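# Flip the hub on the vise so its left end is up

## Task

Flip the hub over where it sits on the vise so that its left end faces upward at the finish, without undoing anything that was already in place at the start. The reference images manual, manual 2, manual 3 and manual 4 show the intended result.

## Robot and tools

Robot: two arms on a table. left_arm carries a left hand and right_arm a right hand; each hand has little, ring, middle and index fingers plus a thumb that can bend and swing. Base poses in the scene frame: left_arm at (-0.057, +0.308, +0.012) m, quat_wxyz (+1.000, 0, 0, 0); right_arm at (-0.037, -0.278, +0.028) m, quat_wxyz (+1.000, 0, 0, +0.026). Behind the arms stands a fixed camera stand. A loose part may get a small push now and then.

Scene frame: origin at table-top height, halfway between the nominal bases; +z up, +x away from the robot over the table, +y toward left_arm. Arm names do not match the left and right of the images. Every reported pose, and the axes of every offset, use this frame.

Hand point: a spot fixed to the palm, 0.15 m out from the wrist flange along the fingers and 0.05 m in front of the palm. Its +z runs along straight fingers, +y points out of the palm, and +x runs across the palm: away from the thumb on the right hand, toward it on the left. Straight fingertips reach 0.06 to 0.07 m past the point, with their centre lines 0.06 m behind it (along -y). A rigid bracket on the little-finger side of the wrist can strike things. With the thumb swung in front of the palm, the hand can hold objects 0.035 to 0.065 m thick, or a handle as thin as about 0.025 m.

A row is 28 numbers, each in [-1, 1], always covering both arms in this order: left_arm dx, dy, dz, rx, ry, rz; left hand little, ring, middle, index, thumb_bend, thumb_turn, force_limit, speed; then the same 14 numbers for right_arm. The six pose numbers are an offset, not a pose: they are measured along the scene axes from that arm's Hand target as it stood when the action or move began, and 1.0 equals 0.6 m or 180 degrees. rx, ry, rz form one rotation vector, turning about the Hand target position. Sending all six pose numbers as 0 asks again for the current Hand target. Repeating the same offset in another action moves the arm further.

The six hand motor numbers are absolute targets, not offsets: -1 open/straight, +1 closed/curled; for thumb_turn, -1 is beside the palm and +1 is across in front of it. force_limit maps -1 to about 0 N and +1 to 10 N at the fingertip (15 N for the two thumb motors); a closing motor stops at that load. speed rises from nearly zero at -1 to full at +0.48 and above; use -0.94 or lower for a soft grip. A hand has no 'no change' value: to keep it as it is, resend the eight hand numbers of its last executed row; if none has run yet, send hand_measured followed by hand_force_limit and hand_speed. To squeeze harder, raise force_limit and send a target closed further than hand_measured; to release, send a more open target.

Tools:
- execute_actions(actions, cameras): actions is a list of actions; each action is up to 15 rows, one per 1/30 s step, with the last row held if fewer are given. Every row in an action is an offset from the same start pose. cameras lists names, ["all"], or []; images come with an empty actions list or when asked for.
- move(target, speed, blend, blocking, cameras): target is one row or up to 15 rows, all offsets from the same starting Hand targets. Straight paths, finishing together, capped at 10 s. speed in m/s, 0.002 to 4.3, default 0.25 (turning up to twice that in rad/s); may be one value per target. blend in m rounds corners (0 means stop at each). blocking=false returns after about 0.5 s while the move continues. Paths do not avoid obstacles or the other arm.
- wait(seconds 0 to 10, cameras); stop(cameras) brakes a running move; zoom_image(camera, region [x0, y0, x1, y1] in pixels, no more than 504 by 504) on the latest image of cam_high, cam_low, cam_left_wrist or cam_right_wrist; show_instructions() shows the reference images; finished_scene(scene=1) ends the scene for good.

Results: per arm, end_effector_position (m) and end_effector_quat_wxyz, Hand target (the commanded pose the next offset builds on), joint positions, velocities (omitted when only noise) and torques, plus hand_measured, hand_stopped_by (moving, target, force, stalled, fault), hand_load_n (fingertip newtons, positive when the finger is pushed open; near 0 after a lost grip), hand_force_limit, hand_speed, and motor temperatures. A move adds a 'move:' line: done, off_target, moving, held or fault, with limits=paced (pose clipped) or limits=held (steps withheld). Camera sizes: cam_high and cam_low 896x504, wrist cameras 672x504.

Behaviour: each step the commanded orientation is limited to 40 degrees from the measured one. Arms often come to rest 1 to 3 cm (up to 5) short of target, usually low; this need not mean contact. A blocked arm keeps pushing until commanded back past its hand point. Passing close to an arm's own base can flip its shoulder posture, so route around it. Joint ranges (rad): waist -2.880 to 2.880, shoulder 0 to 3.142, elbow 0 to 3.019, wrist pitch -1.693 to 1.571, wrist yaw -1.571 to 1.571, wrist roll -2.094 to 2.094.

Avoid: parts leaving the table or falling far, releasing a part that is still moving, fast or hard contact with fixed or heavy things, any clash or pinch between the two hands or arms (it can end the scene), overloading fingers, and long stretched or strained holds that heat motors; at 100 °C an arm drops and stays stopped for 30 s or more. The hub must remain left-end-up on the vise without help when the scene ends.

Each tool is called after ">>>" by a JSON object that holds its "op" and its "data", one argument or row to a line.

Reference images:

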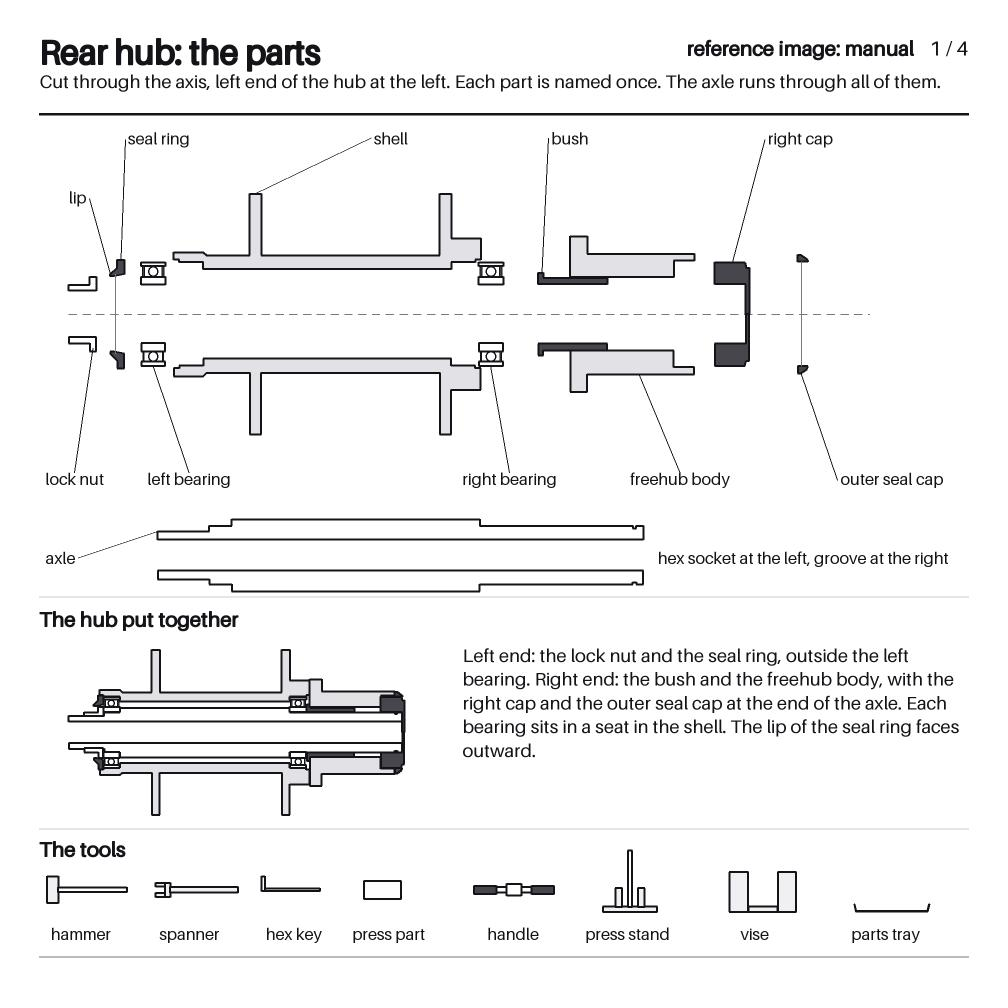

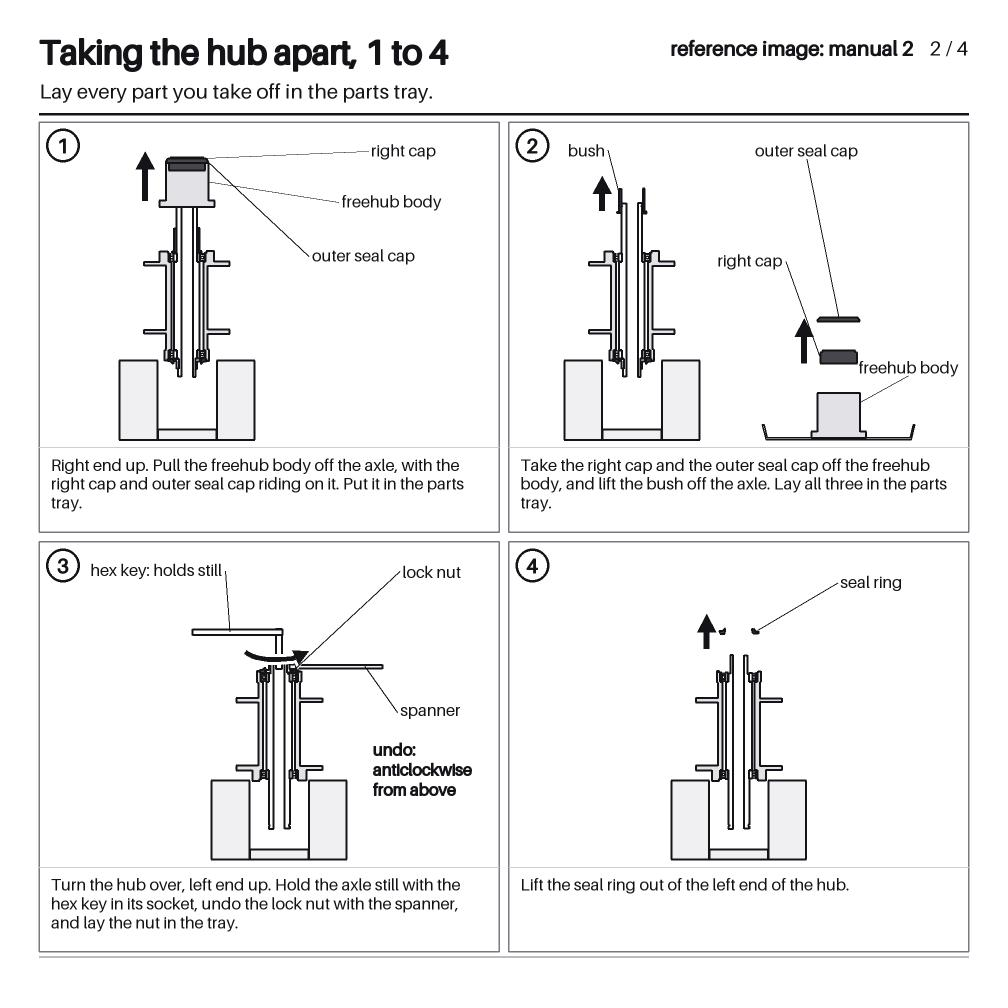

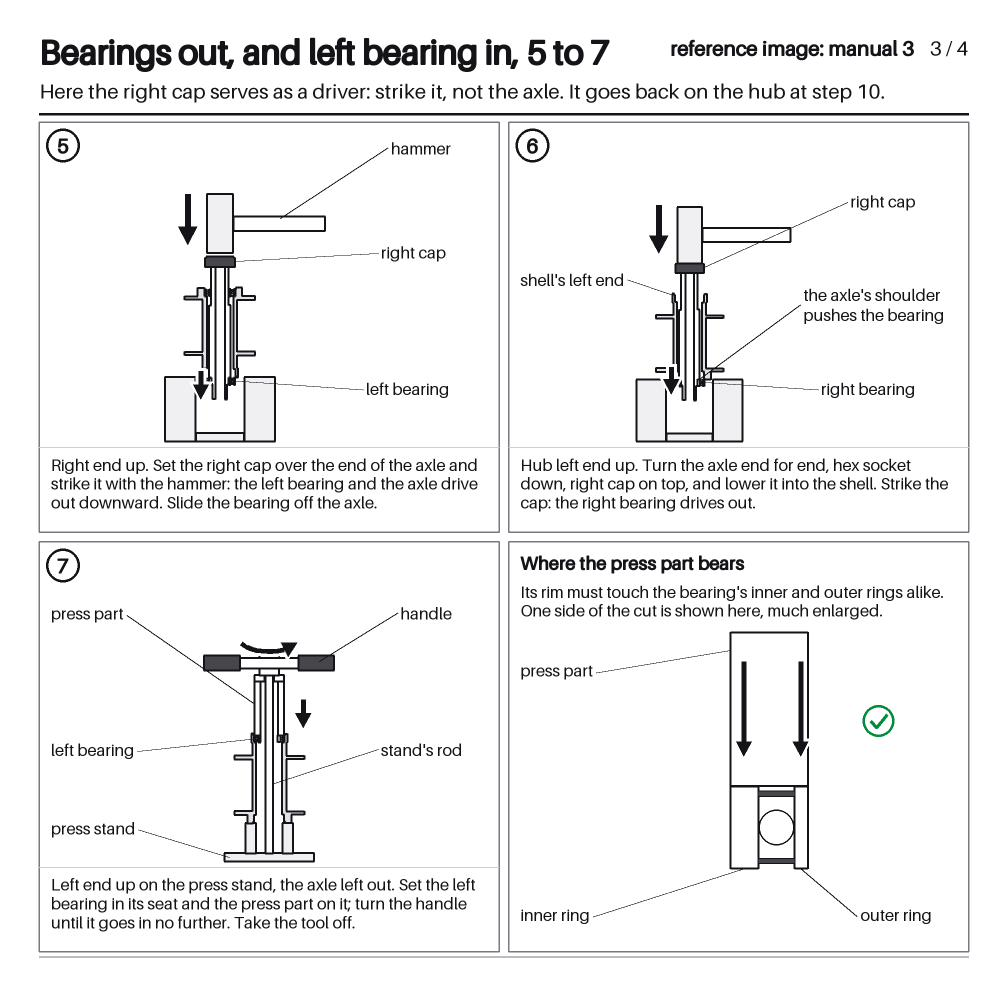

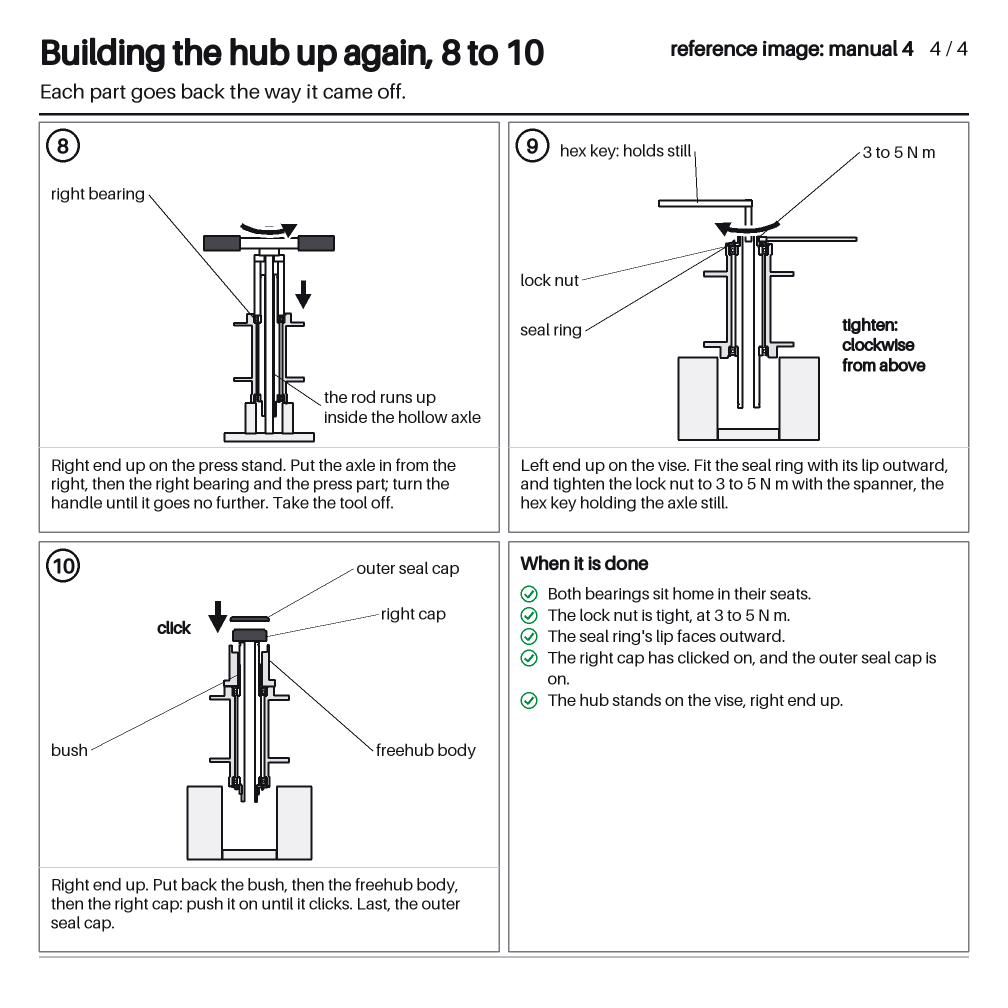

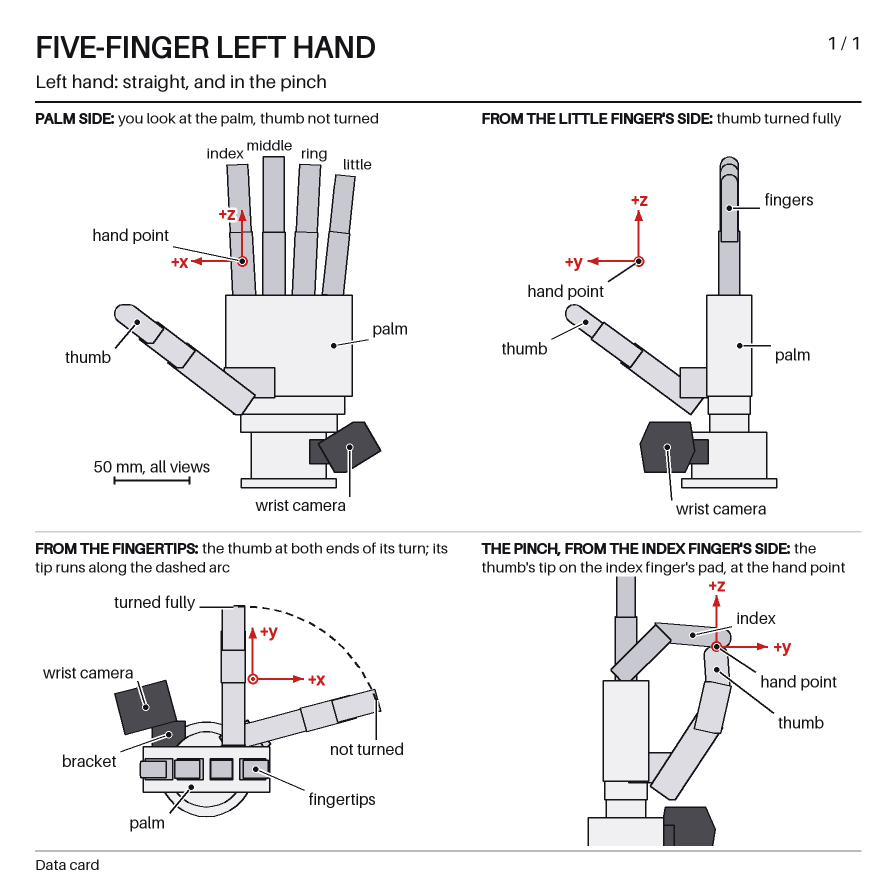

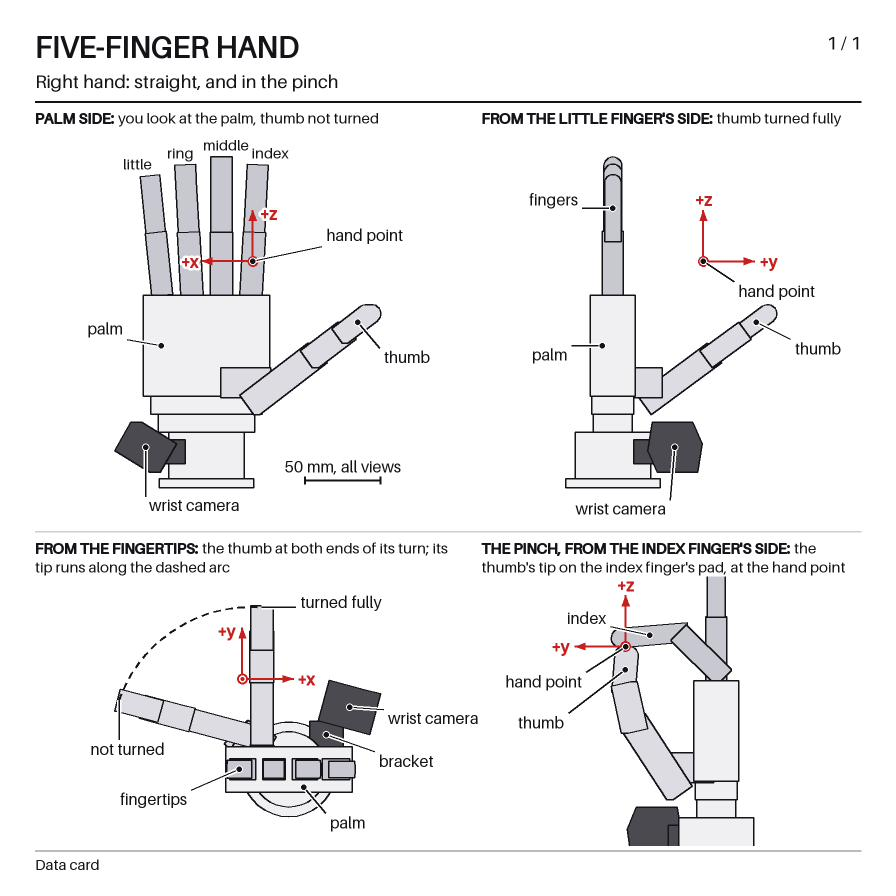

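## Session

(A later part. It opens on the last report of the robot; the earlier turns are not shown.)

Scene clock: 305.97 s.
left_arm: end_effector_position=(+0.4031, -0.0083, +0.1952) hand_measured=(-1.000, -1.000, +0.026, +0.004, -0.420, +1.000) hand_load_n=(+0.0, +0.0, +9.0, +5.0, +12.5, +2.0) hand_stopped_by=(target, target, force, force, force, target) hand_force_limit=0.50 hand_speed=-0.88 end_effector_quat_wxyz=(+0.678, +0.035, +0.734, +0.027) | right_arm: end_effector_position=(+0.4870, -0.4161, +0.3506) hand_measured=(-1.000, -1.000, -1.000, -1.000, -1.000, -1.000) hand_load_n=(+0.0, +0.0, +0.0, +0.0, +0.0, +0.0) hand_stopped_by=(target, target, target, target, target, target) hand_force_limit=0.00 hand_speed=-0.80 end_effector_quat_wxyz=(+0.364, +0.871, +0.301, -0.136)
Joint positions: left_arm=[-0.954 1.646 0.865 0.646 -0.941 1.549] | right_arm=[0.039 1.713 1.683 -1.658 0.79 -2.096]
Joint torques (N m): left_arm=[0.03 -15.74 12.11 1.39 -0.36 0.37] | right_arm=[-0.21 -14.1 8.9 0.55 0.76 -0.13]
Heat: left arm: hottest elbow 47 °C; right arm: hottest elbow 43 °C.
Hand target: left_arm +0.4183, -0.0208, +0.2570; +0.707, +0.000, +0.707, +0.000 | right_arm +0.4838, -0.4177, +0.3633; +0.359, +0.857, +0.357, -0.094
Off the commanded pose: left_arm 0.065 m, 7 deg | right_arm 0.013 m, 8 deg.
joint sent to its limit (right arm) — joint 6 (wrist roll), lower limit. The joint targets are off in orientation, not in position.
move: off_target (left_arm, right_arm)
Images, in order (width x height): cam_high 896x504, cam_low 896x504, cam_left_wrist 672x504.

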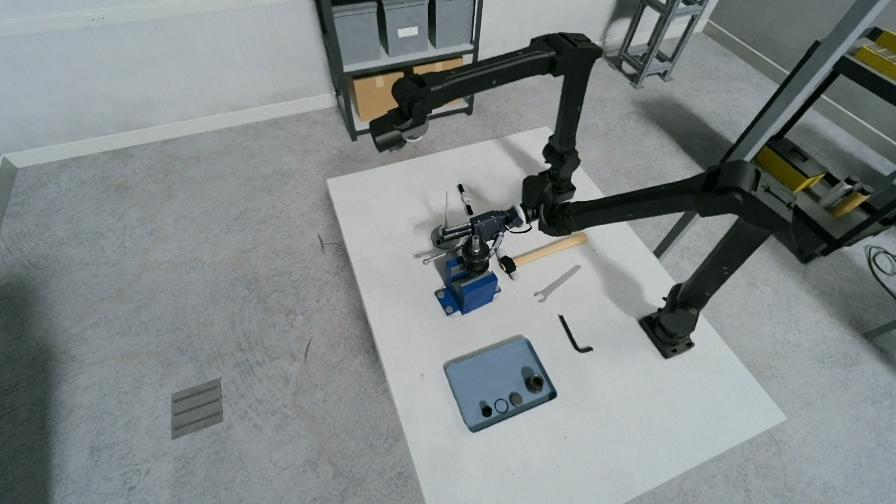

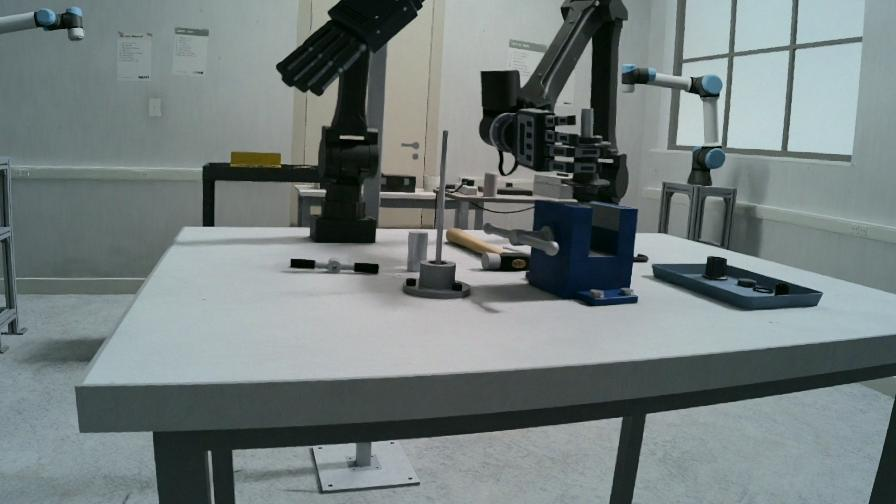

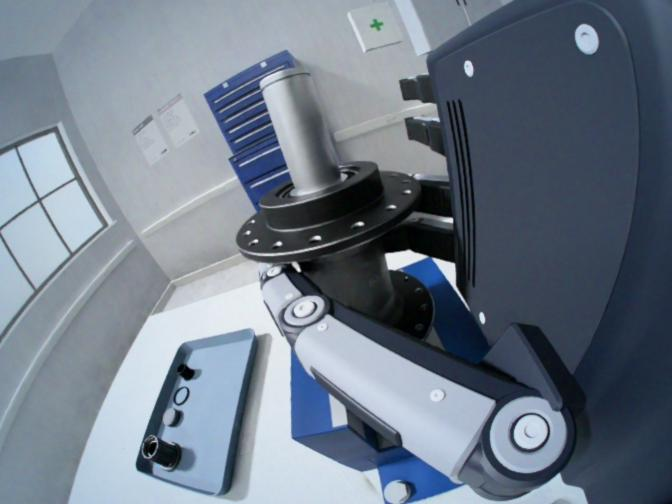

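>>> {"op": "move", "data": {
  "target": [0,0,0.17,0,0,0,-1,-1,0.85,0.85,0.85,1,0.5,-0.88,0,0,0,0,0,0,-1,-1,-1,-1,-1,-1,0,-0.8],
  "cameras": ["cam_high","cam_low","cam_left_wrist"],
  "speed": 0.12
}}

Scene clock: 355.97 s.
left_arm: end_effector_position=(+0.4071, -0.0139, +0.2880) hand_measured=(-1.000, -1.000, +0.026, +0.004, -0.420, +1.000) hand_load_n=(+0.5, +0.0, +9.0, +5.0, +12.5, +2.0) hand_stopped_by=(target, target, force, force, force, target) hand_force_limit=0.50 hand_speed=-0.88 end_effector_quat_wxyz=(+0.676, +0.037, +0.735, +0.029) | right_arm: end_effector_position=(+0.4870, -0.4161, +0.3506) hand_measured=(-1.000, -1.000, -1.000, -1.000, -1.000, -1.000) hand_load_n=(+0.0, +0.0, +0.0, +0.0, +0.0, +0.0) hand_stopped_by=(target, target, target, target, target, target) hand_force_limit=0.00 hand_speed=-0.80 end_effector_quat_wxyz=(+0.364, +0.871, +0.301, -0.136)
Joint positions: left_arm=[-0.954 1.499 0.994 0.363 -0.941 1.549] | right_arm=[0.039 1.713 1.683 -1.658 0.79 -2.096]
Joint torques (N m): left_arm=[1.14 -15.09 14.65 1.63 -0.39 0.35] | right_arm=[-0.44 -14.51 8.87 0.47 0.74 -0.1]
Motor temperatures (°C): left_arm=[31 36 58 33 34 31] | right_arm=[32 41 43 30 37 32]
Heat: left arm: hottest elbow 58 °C; right arm: hottest elbow 43 °C.
Hand target: left_arm +0.4184, -0.0209, +0.3591; +0.707, +0.000, +0.707, +0.000 | right_arm +0.4838, -0.4177, +0.3633; +0.359, +0.857, +0.357, -0.094
Off the commanded pose: left_arm 0.072 m, 7 deg | right_arm 0.013 m, 8 deg.
joint sent to its limit (right arm) — joint 6 (wrist roll), lower limit. The joint targets are off in orientation, not in position.
move: off_target (left_arm, right_arm)
Images, in order (width x height): cam_high 896x504, cam_low 896x504, cam_left_wrist 672x504.

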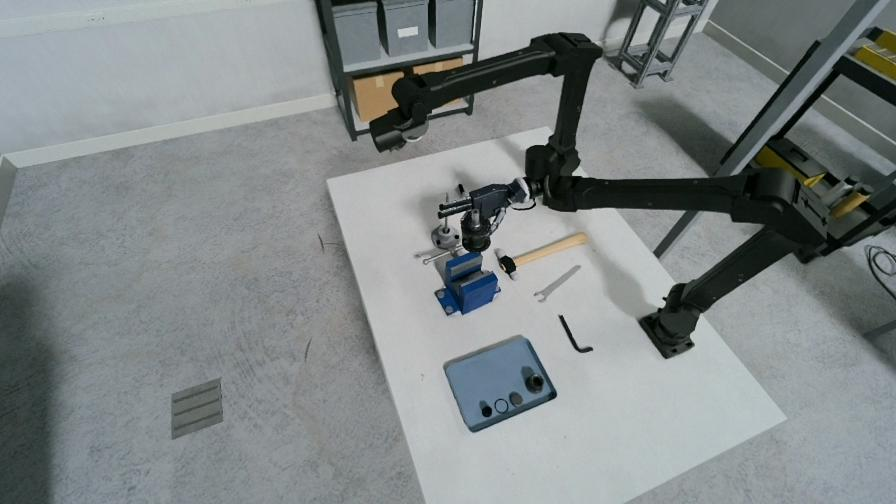

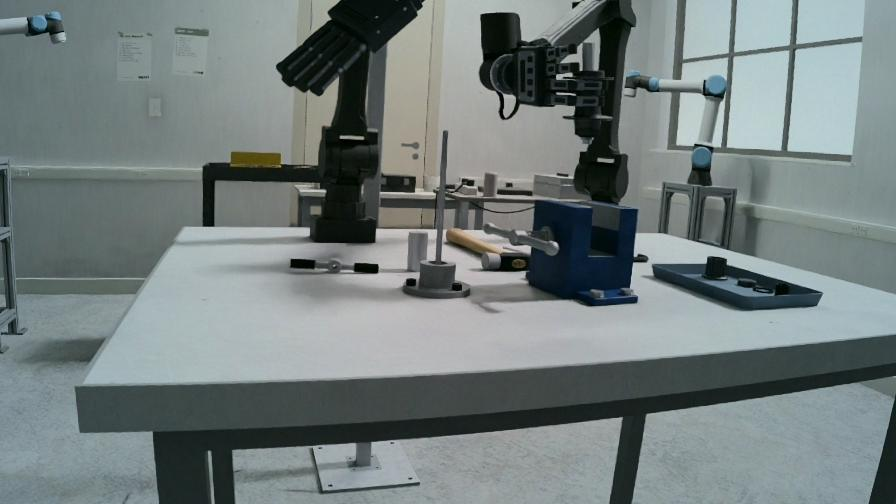

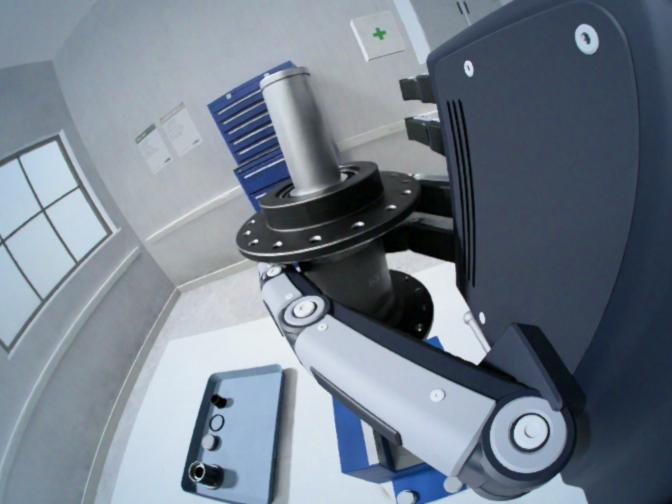

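>>> {"op": "zoom_image", "data": {
  "camera": "cam_high",
  "region": [425, 190, 535, 320]
}}

>>> {"op": "zoom_image", "data": {
  "camera": "cam_low",
  "region": [480, 20, 680, 220]
}}

Scaled by 3.877 from the camera's 896x504 image, which has a finer 1280x720 frame.

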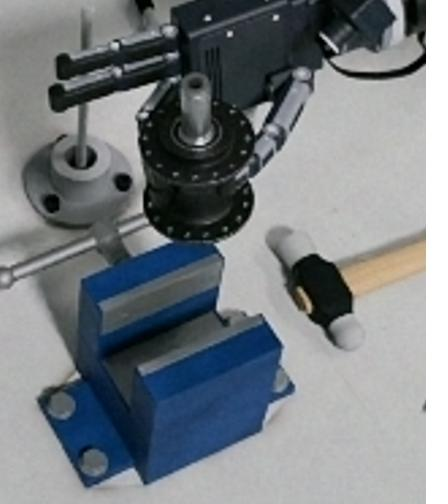

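Scaled by 2.520 from the camera's 896x504 image, which has a finer 1280x720 frame.

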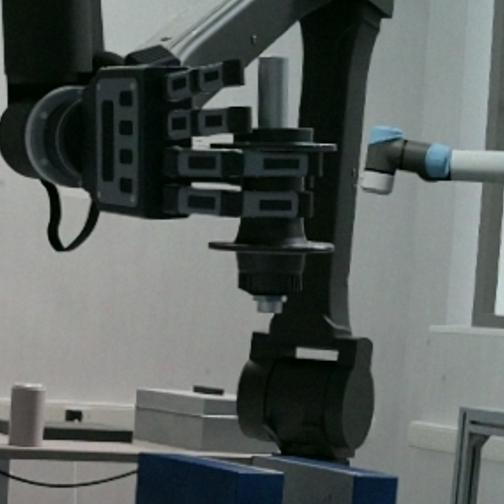

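>>> {"op": "move", "data": {
  "target": [0.053,0.45,0.03,-0.196,0.472,-0.196,-1,-1,0.85,0.85,0.85,1,0.5,-0.88,0,0,0,0,0,0,-1,-1,-1,-1,-1,-1,0,-0.8],
  "cameras": ["cam_high","cam_low","cam_left_wrist"],
  "speed": 0.15
}}

Scene clock: 369.57 s.
left_arm: end_effector_position=(+0.4408, +0.2478, +0.3359) hand_measured=(-1.000, -1.000, +0.026, +0.004, -0.420, +1.000) hand_load_n=(+0.0, +0.0, +9.0, +4.5, +13.0, +1.0) hand_stopped_by=(target, target, force, force, force, target) hand_force_limit=0.50 hand_speed=-0.88 end_effector_quat_wxyz=(+0.044, -0.047, +0.925, -0.375) | right_arm: end_effector_position=(+0.4870, -0.4161, +0.3506) hand_measured=(-1.000, -1.000, -1.000, -1.000, -1.000, -1.000) hand_load_n=(+0.0, +0.0, +0.0, +0.0, +0.0, +0.0) hand_stopped_by=(target, target, target, target, target, target) hand_force_limit=0.00 hand_speed=-0.80 end_effector_quat_wxyz=(+0.364, +0.871, +0.301, -0.136)
Joint positions: left_arm=[0.068 1.675 1.886 -1.684 0.77 1.499] | right_arm=[0.039 1.713 1.683 -1.658 0.79 -2.096]
Joint torques (N m): left_arm=[-0.38 -15.09 13.93 -0.24 1.29 0.09] | right_arm=[-0.73 -14.33 9.06 0.44 0.72 -0.08]
Motor temperatures (°C): left_arm=[31 37 61 33 35 30] | right_arm=[32 41 43 30 37 32]
Heat: left arm: hottest elbow 61 °C; right arm: hottest elbow 43 °C.
Hand target: left_arm +0.4500, +0.2491, +0.3772; +0.000, +0.000, +0.923, -0.384 | right_arm +0.4838, -0.4177, +0.3633; +0.359, +0.857, +0.357, -0.094
Off the commanded pose: left_arm 0.042 m, 7 deg | right_arm 0.013 m, 8 deg.
joint sent to its limit (left arm) — joint 4 (wrist pitch), lower limit. The joint targets are off in orientation, not in position.
joint sent to its limit (right arm) — joint 6 (wrist roll), lower limit. The joint targets are off in orientation, not in position.
move: off_target (left_arm, right_arm)
Images, in order (width x height): cam_high 896x504, cam_low 896x504, cam_left_wrist 672x504.

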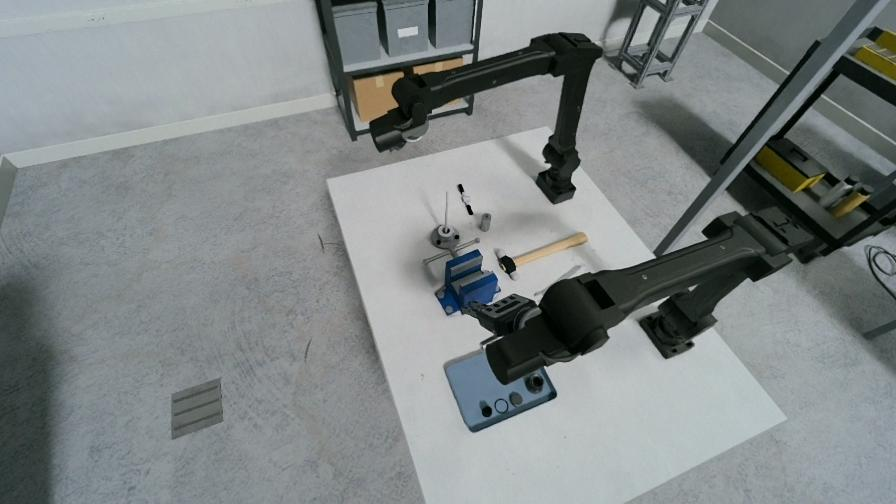

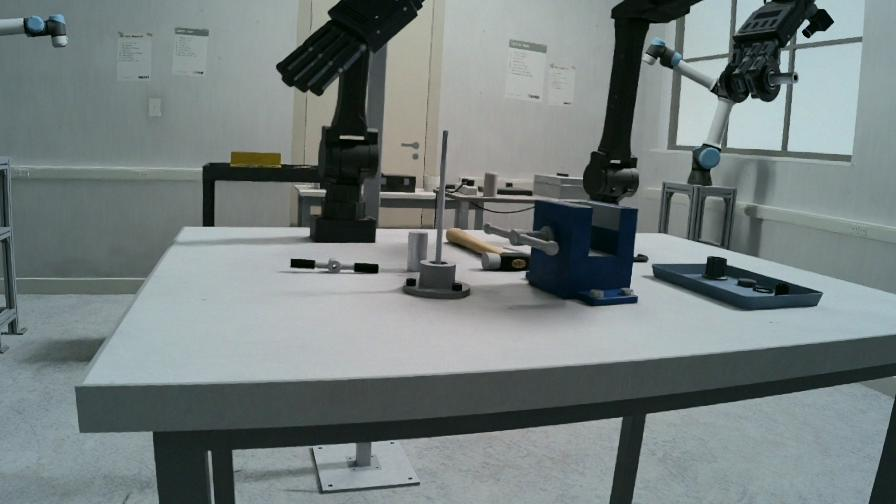

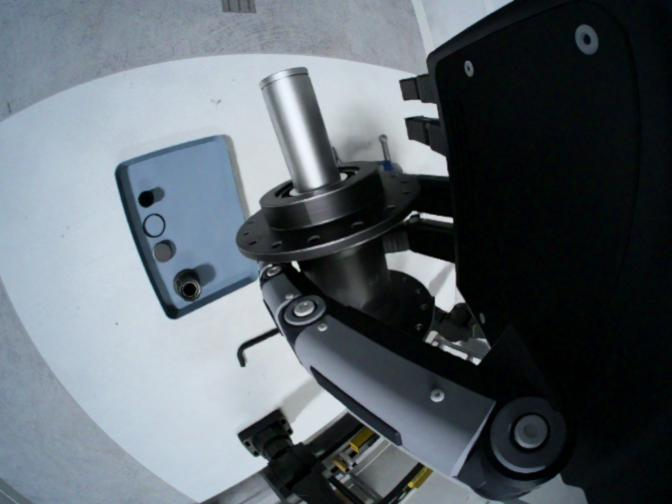

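>>> {"op": "move", "data": {
  "target": [0.03,0.0,-0.29,0,0,0,-1,-1,0.85,0.85,0.85,1,0.5,-0.88,0,0,0,0,0,0,-1,-1,-1,-1,-1,-1,0,-0.8],
  "cameras": ["cam_high","cam_low","cam_left_wrist"],
  "speed": 0.15
}}

>>> {"op": "zoom_image", "data": {
  "camera": "cam_low",
  "region": [600, 100, 860, 320]
}}

>>> {"op": "zoom_image", "data": {
  "camera": "cam_high",
  "region": [420, 280, 620, 440]
}}

Scene clock: 380.07 s.
left_arm: end_effector_position=(+0.4617, +0.2521, +0.1797) hand_measured=(-1.000, -1.000, +0.026, +0.004, -0.420, +1.000) hand_load_n=(+0.0, +0.0, +9.0, +4.5, +13.0, +0.5) hand_stopped_by=(target, target, force, force, force, target) hand_force_limit=0.50 hand_speed=-0.88 end_effector_quat_wxyz=(-0.025, -0.010, +0.924, -0.380) | right_arm: end_effector_position=(+0.4870, -0.4161, +0.3506) hand_measured=(-1.000, -1.000, -1.000, -1.000, -1.000, -1.000) hand_load_n=(+0.0, +0.0, +0.0, +0.0, +0.0, +0.0) hand_stopped_by=(target, target, target, target, target, target) hand_force_limit=0.00 hand_speed=-0.80 end_effector_quat_wxyz=(+0.364, +0.871, +0.301, -0.136)
Joint positions: left_arm=[0.068 1.849 1.702 -1.544 0.775 1.666] | right_arm=[0.039 1.713 1.683 -1.658 0.79 -2.096]
Joint torques (N m): left_arm=[0.56 -17.96 9.32 -0.2 1.2 0.04] | right_arm=[0.09 -14.74 9.1 0.62 0.7 -0.13]
Motor temperatures (°C): left_arm=[31 38 62 33 36 30] | right_arm=[32 41 43 30 37 32]
Heat: left arm: hottest elbow 62 °C; right arm: hottest elbow 43 °C.
Hand target: left_arm +0.4680, +0.2492, +0.2031; +0.000, +0.000, +0.923, -0.384 | right_arm +0.4838, -0.4177, +0.3633; +0.359, +0.857, +0.357, -0.094
Off the commanded pose: left_arm 0.025 m, 3 deg | right_arm 0.013 m, 8 deg.
joint sent to its limit (right arm) — joint 6 (wrist roll), lower limit. The joint targets are off in orientation, not in position.
move: off_target (left_arm, right_arm)
Images, in order (width x height): cam_high 896x504, cam_low 896x504, cam_left_wrist 672x504.

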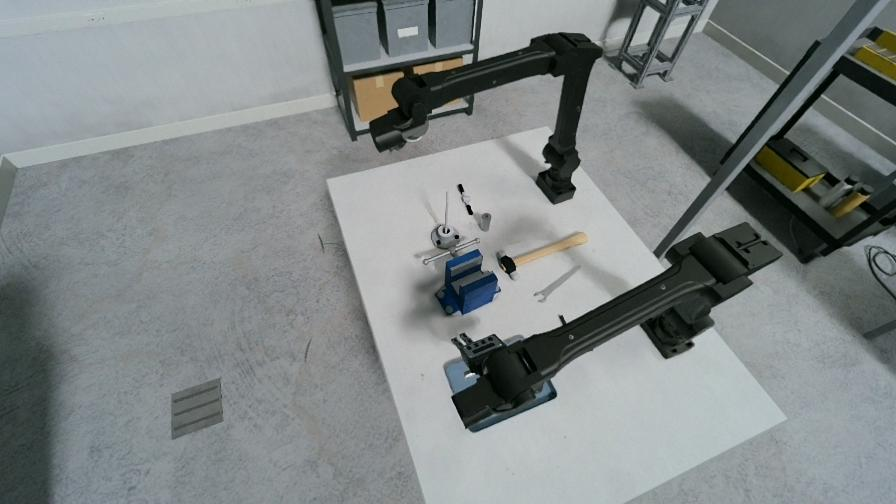

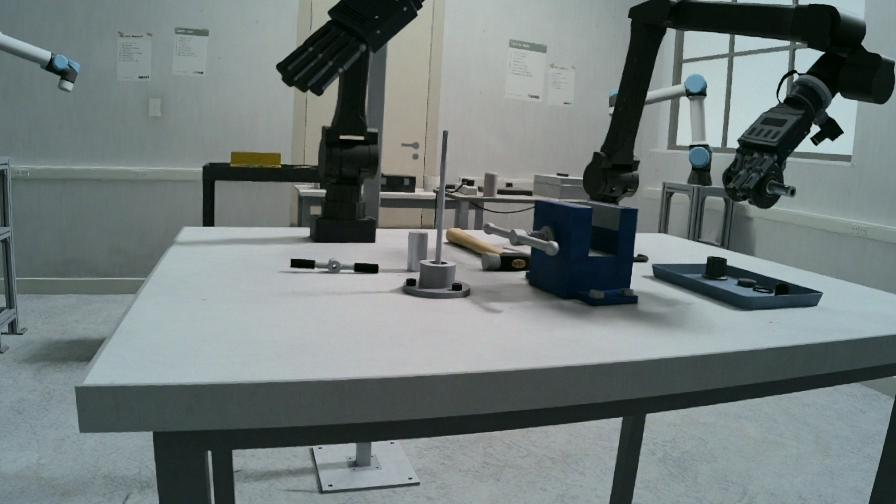

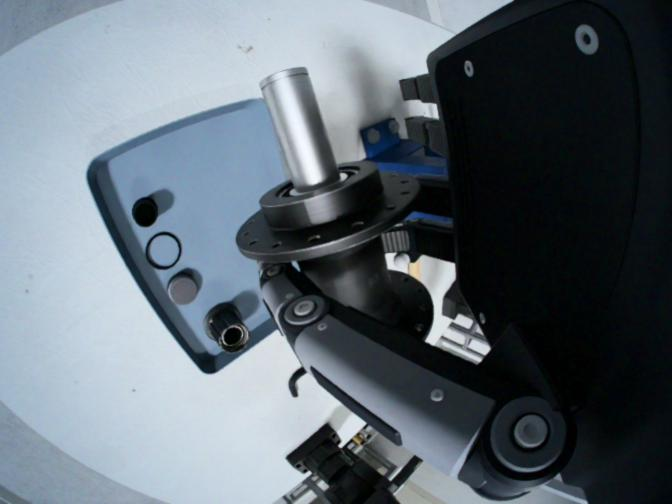

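Scaled by 1.938 from the camera's 896x504 image, which has a finer 1280x720 frame.

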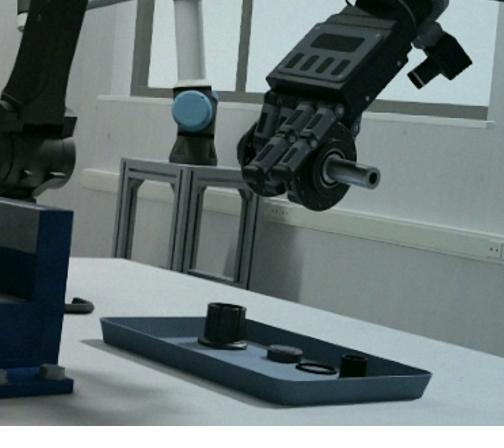

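Scaled by 2.520 from the camera's 896x504 image, which has a finer 1280x720 frame.

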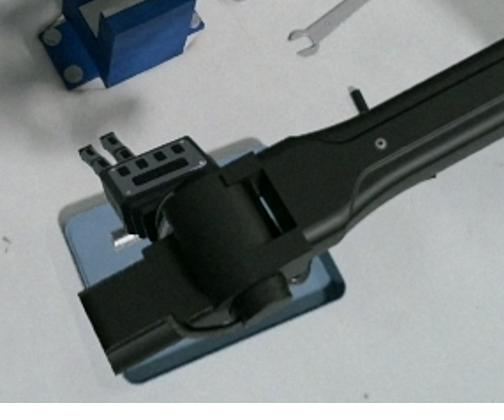

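>>> {"op": "move", "data": {
  "target": [-0.02,-0.107,-0.06,0,0,0,-1,-1,0.85,0.85,0.85,1,0.5,-0.88,0,0,0,0,0,0,-1,-1,-1,-1,-1,-1,0,-0.8],
  "cameras": ["cam_high","cam_low","cam_left_wrist"],
  "speed": 0.15
}}

>>> {"op": "zoom_image", "data": {
  "camera": "cam_low",
  "region": [600, 100, 860, 320]
}}

>>> {"op": "zoom_image", "data": {
  "camera": "cam_high",
  "region": [420, 280, 620, 440]
}}

Scene clock: 421.83 s.
left_arm: end_effector_position=(+0.4494, +0.1866, +0.1285) hand_measured=(-1.000, -1.000, +0.026, +0.004, -0.420, +1.000) hand_load_n=(+0.0, +0.0, +9.0, +4.5, +12.5, +0.5) hand_stopped_by=(target, target, force, force, force, target) hand_force_limit=0.50 hand_speed=-0.88 end_effector_quat_wxyz=(-0.034, -0.004, +0.925, -0.378) | right_arm: end_effector_position=(+0.4870, -0.4161, +0.3506) hand_measured=(-1.000, -1.000, -1.000, -1.000, -1.000, -1.000) hand_load_n=(+0.0, +0.0, +0.0, +0.5, +0.0, +0.0) hand_stopped_by=(target, target, target, target, target, target) hand_force_limit=0.00 hand_speed=-0.80 end_effector_quat_wxyz=(+0.364, +0.871, +0.301, -0.136)
Joint positions: left_arm=[-0.053 1.839 1.55 -1.315 0.778 1.525] | right_arm=[0.039 1.713 1.683 -1.658 0.79 -2.096]
Joint torques (N m): left_arm=[0.09 -19.9 8.85 -0.14 1.11 -0.18] | right_arm=[0.21 -14.74 9.1 0.54 0.68 -0.07]
Motor temperatures (°C): left_arm=[31 41 55 33 37 30] | right_arm=[32 42 43 30 37 32]
Heat: left arm: hottest elbow 55 °C; right arm: hottest elbow 43 °C.
Hand target: left_arm +0.4561, +0.1851, +0.1672; +0.000, +0.000, +0.923, -0.384 | right_arm +0.4838, -0.4177, +0.3633; +0.359, +0.857, +0.357, -0.094
Off the commanded pose: left_arm 0.039 m, 4 deg | right_arm 0.013 m, 8 deg.
joint sent to its limit (right arm) — joint 6 (wrist roll), lower limit. The joint targets are off in orientation, not in position.
move: off_target (left_arm, right_arm)
Images, in order (width x height): cam_high 896x504, cam_low 896x504, cam_left_wrist 672x504.

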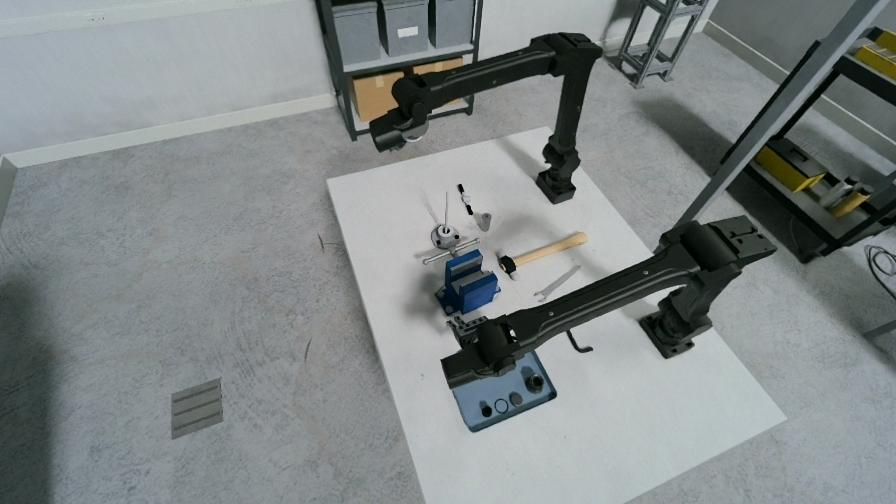

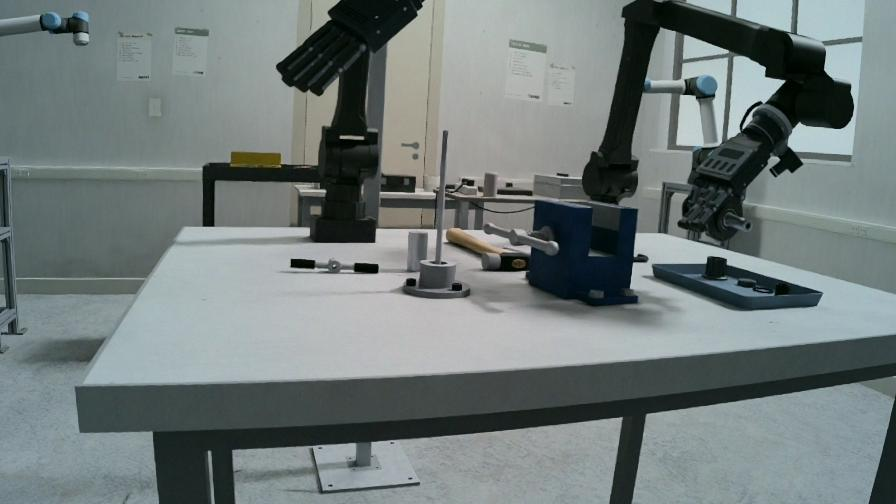

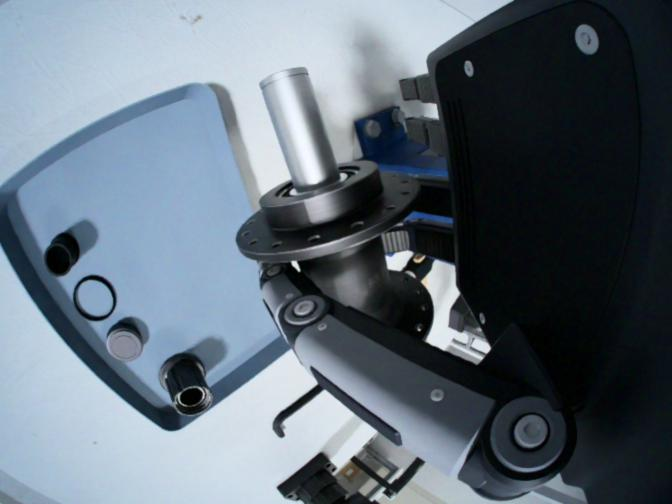

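Scaled by 1.938 from the camera's 896x504 image, which has a finer 1280x720 frame.

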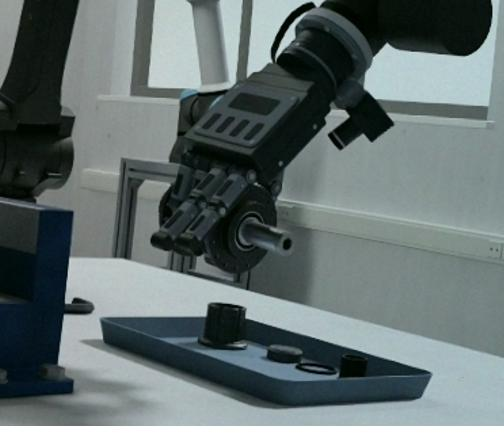

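Scaled by 2.520 from the camera's 896x504 image, which has a finer 1280x720 frame.

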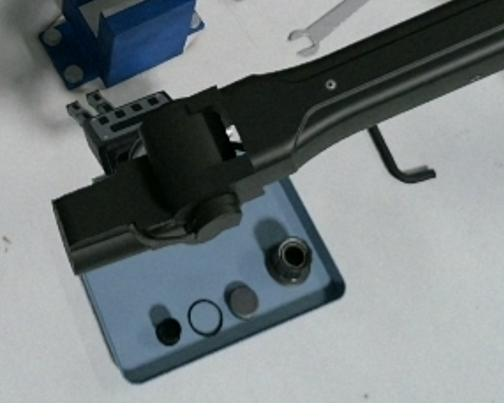

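>>> {"op": "move", "data": {
  "target": [-0.055,0.0,-0.07,0,-0.02,0,-1,-1,0.85,0.85,0.85,1,0.5,-0.88,0,0,0,0,0,0,-1,-1,-1,-1,-1,-1,0,-0.8],
  "cameras": ["cam_high","cam_low","cam_left_wrist"],
  "speed": 0.15
}}

>>> {"op": "zoom_image", "data": {
  "camera": "cam_low",
  "region": [600, 100, 860, 320]
}}

Scene clock: 438.70 s.
left_arm: end_effector_position=(+0.4136, +0.1890, +0.0916) hand_measured=(-1.000, -1.000, +0.026, +0.004, -0.420, +1.000) hand_load_n=(+0.0, +0.0, +9.0, +4.5, +12.5, +0.5) hand_stopped_by=(target, target, force, force, force, target) hand_force_limit=0.50 hand_speed=-0.88 end_effector_quat_wxyz=(-0.003, +0.006, +0.926, -0.378) | right_arm: end_effector_position=(+0.4870, -0.4161, +0.3506) hand_measured=(-1.000, -1.000, -1.000, -1.000, -1.000, -1.000) hand_load_n=(+0.0, +0.0, +0.0, +0.0, +0.0, +0.0) hand_stopped_by=(target, target, target, target, target, target) hand_force_limit=0.00 hand_speed=-0.80 end_effector_quat_wxyz=(+0.364, +0.871, +0.301, -0.136)
Joint positions: left_arm=[-0.053 1.74 1.314 -1.108 0.775 1.517] | right_arm=[0.039 1.713 1.683 -1.658 0.79 -2.096]
Joint torques (N m): left_arm=[0.03 -17.9 8.79 0.36 1.12 -0.14] | right_arm=[-0.26 -15.03 9.01 0.49 0.75 -0.08]
Heat: left arm: hottest elbow 53 °C; right arm: hottest elbow 43 °C.
Hand target: left_arm +0.4231, +0.1851, +0.1251; +0.029, +0.012, +0.923, -0.384 | right_arm +0.4838, -0.4177, +0.3633; +0.359, +0.857, +0.357, -0.094
Off the commanded pose: left_arm 0.035 m, 4 deg | right_arm 0.013 m, 8 deg.
joint sent to its limit (right arm) — joint 6 (wrist roll), lower limit. The joint targets are off in orientation, not in position.
move: off_target (left_arm, right_arm)
Images, in order (width x height): cam_high 896x504, cam_low 896x504, cam_left_wrist 672x504.

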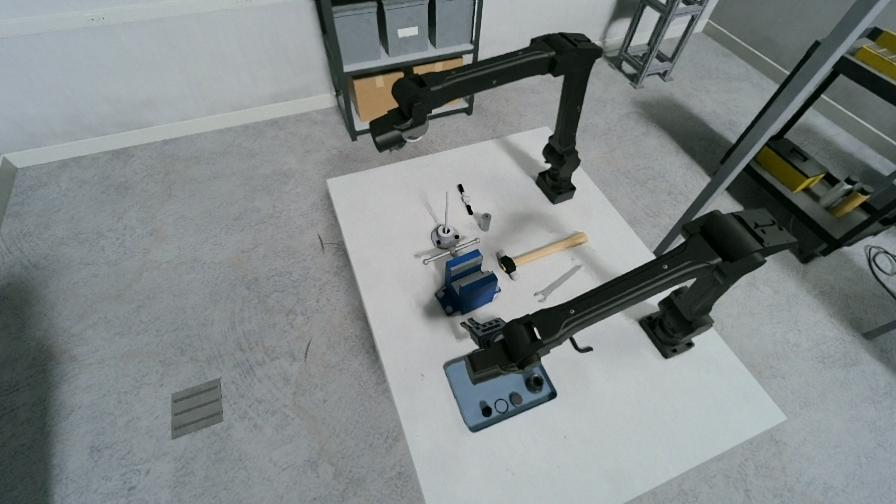

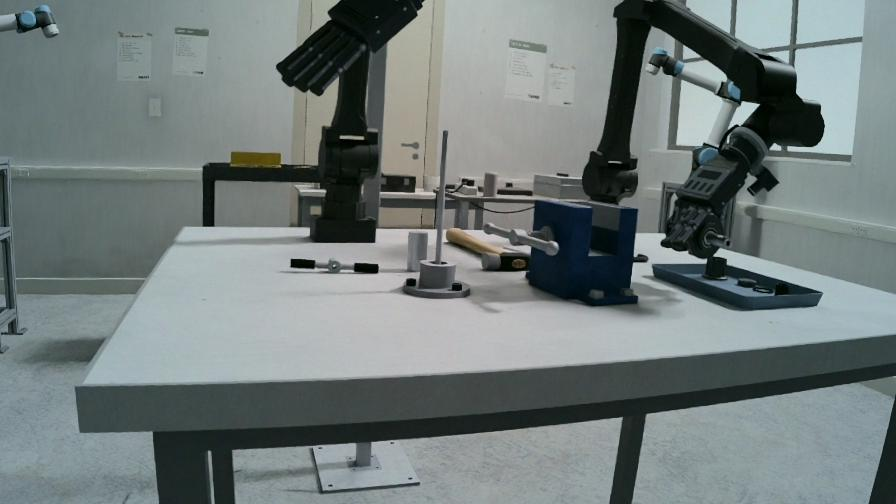

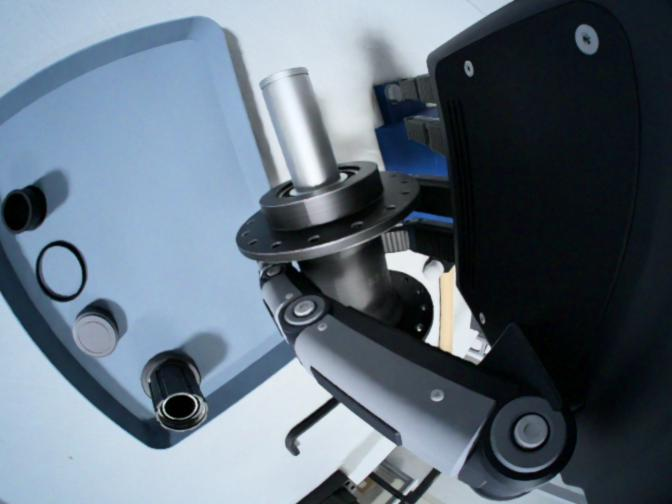

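Scaled by 1.938 from the camera's 896x504 image, which has a finer 1280x720 frame.

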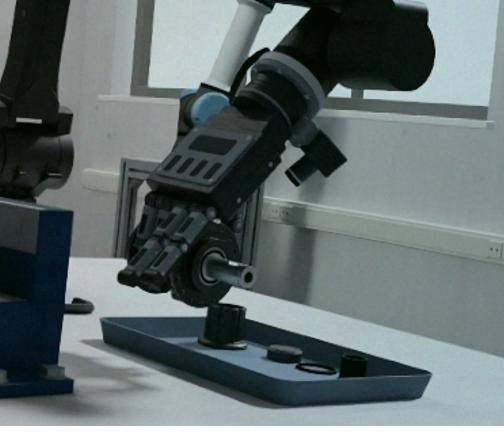

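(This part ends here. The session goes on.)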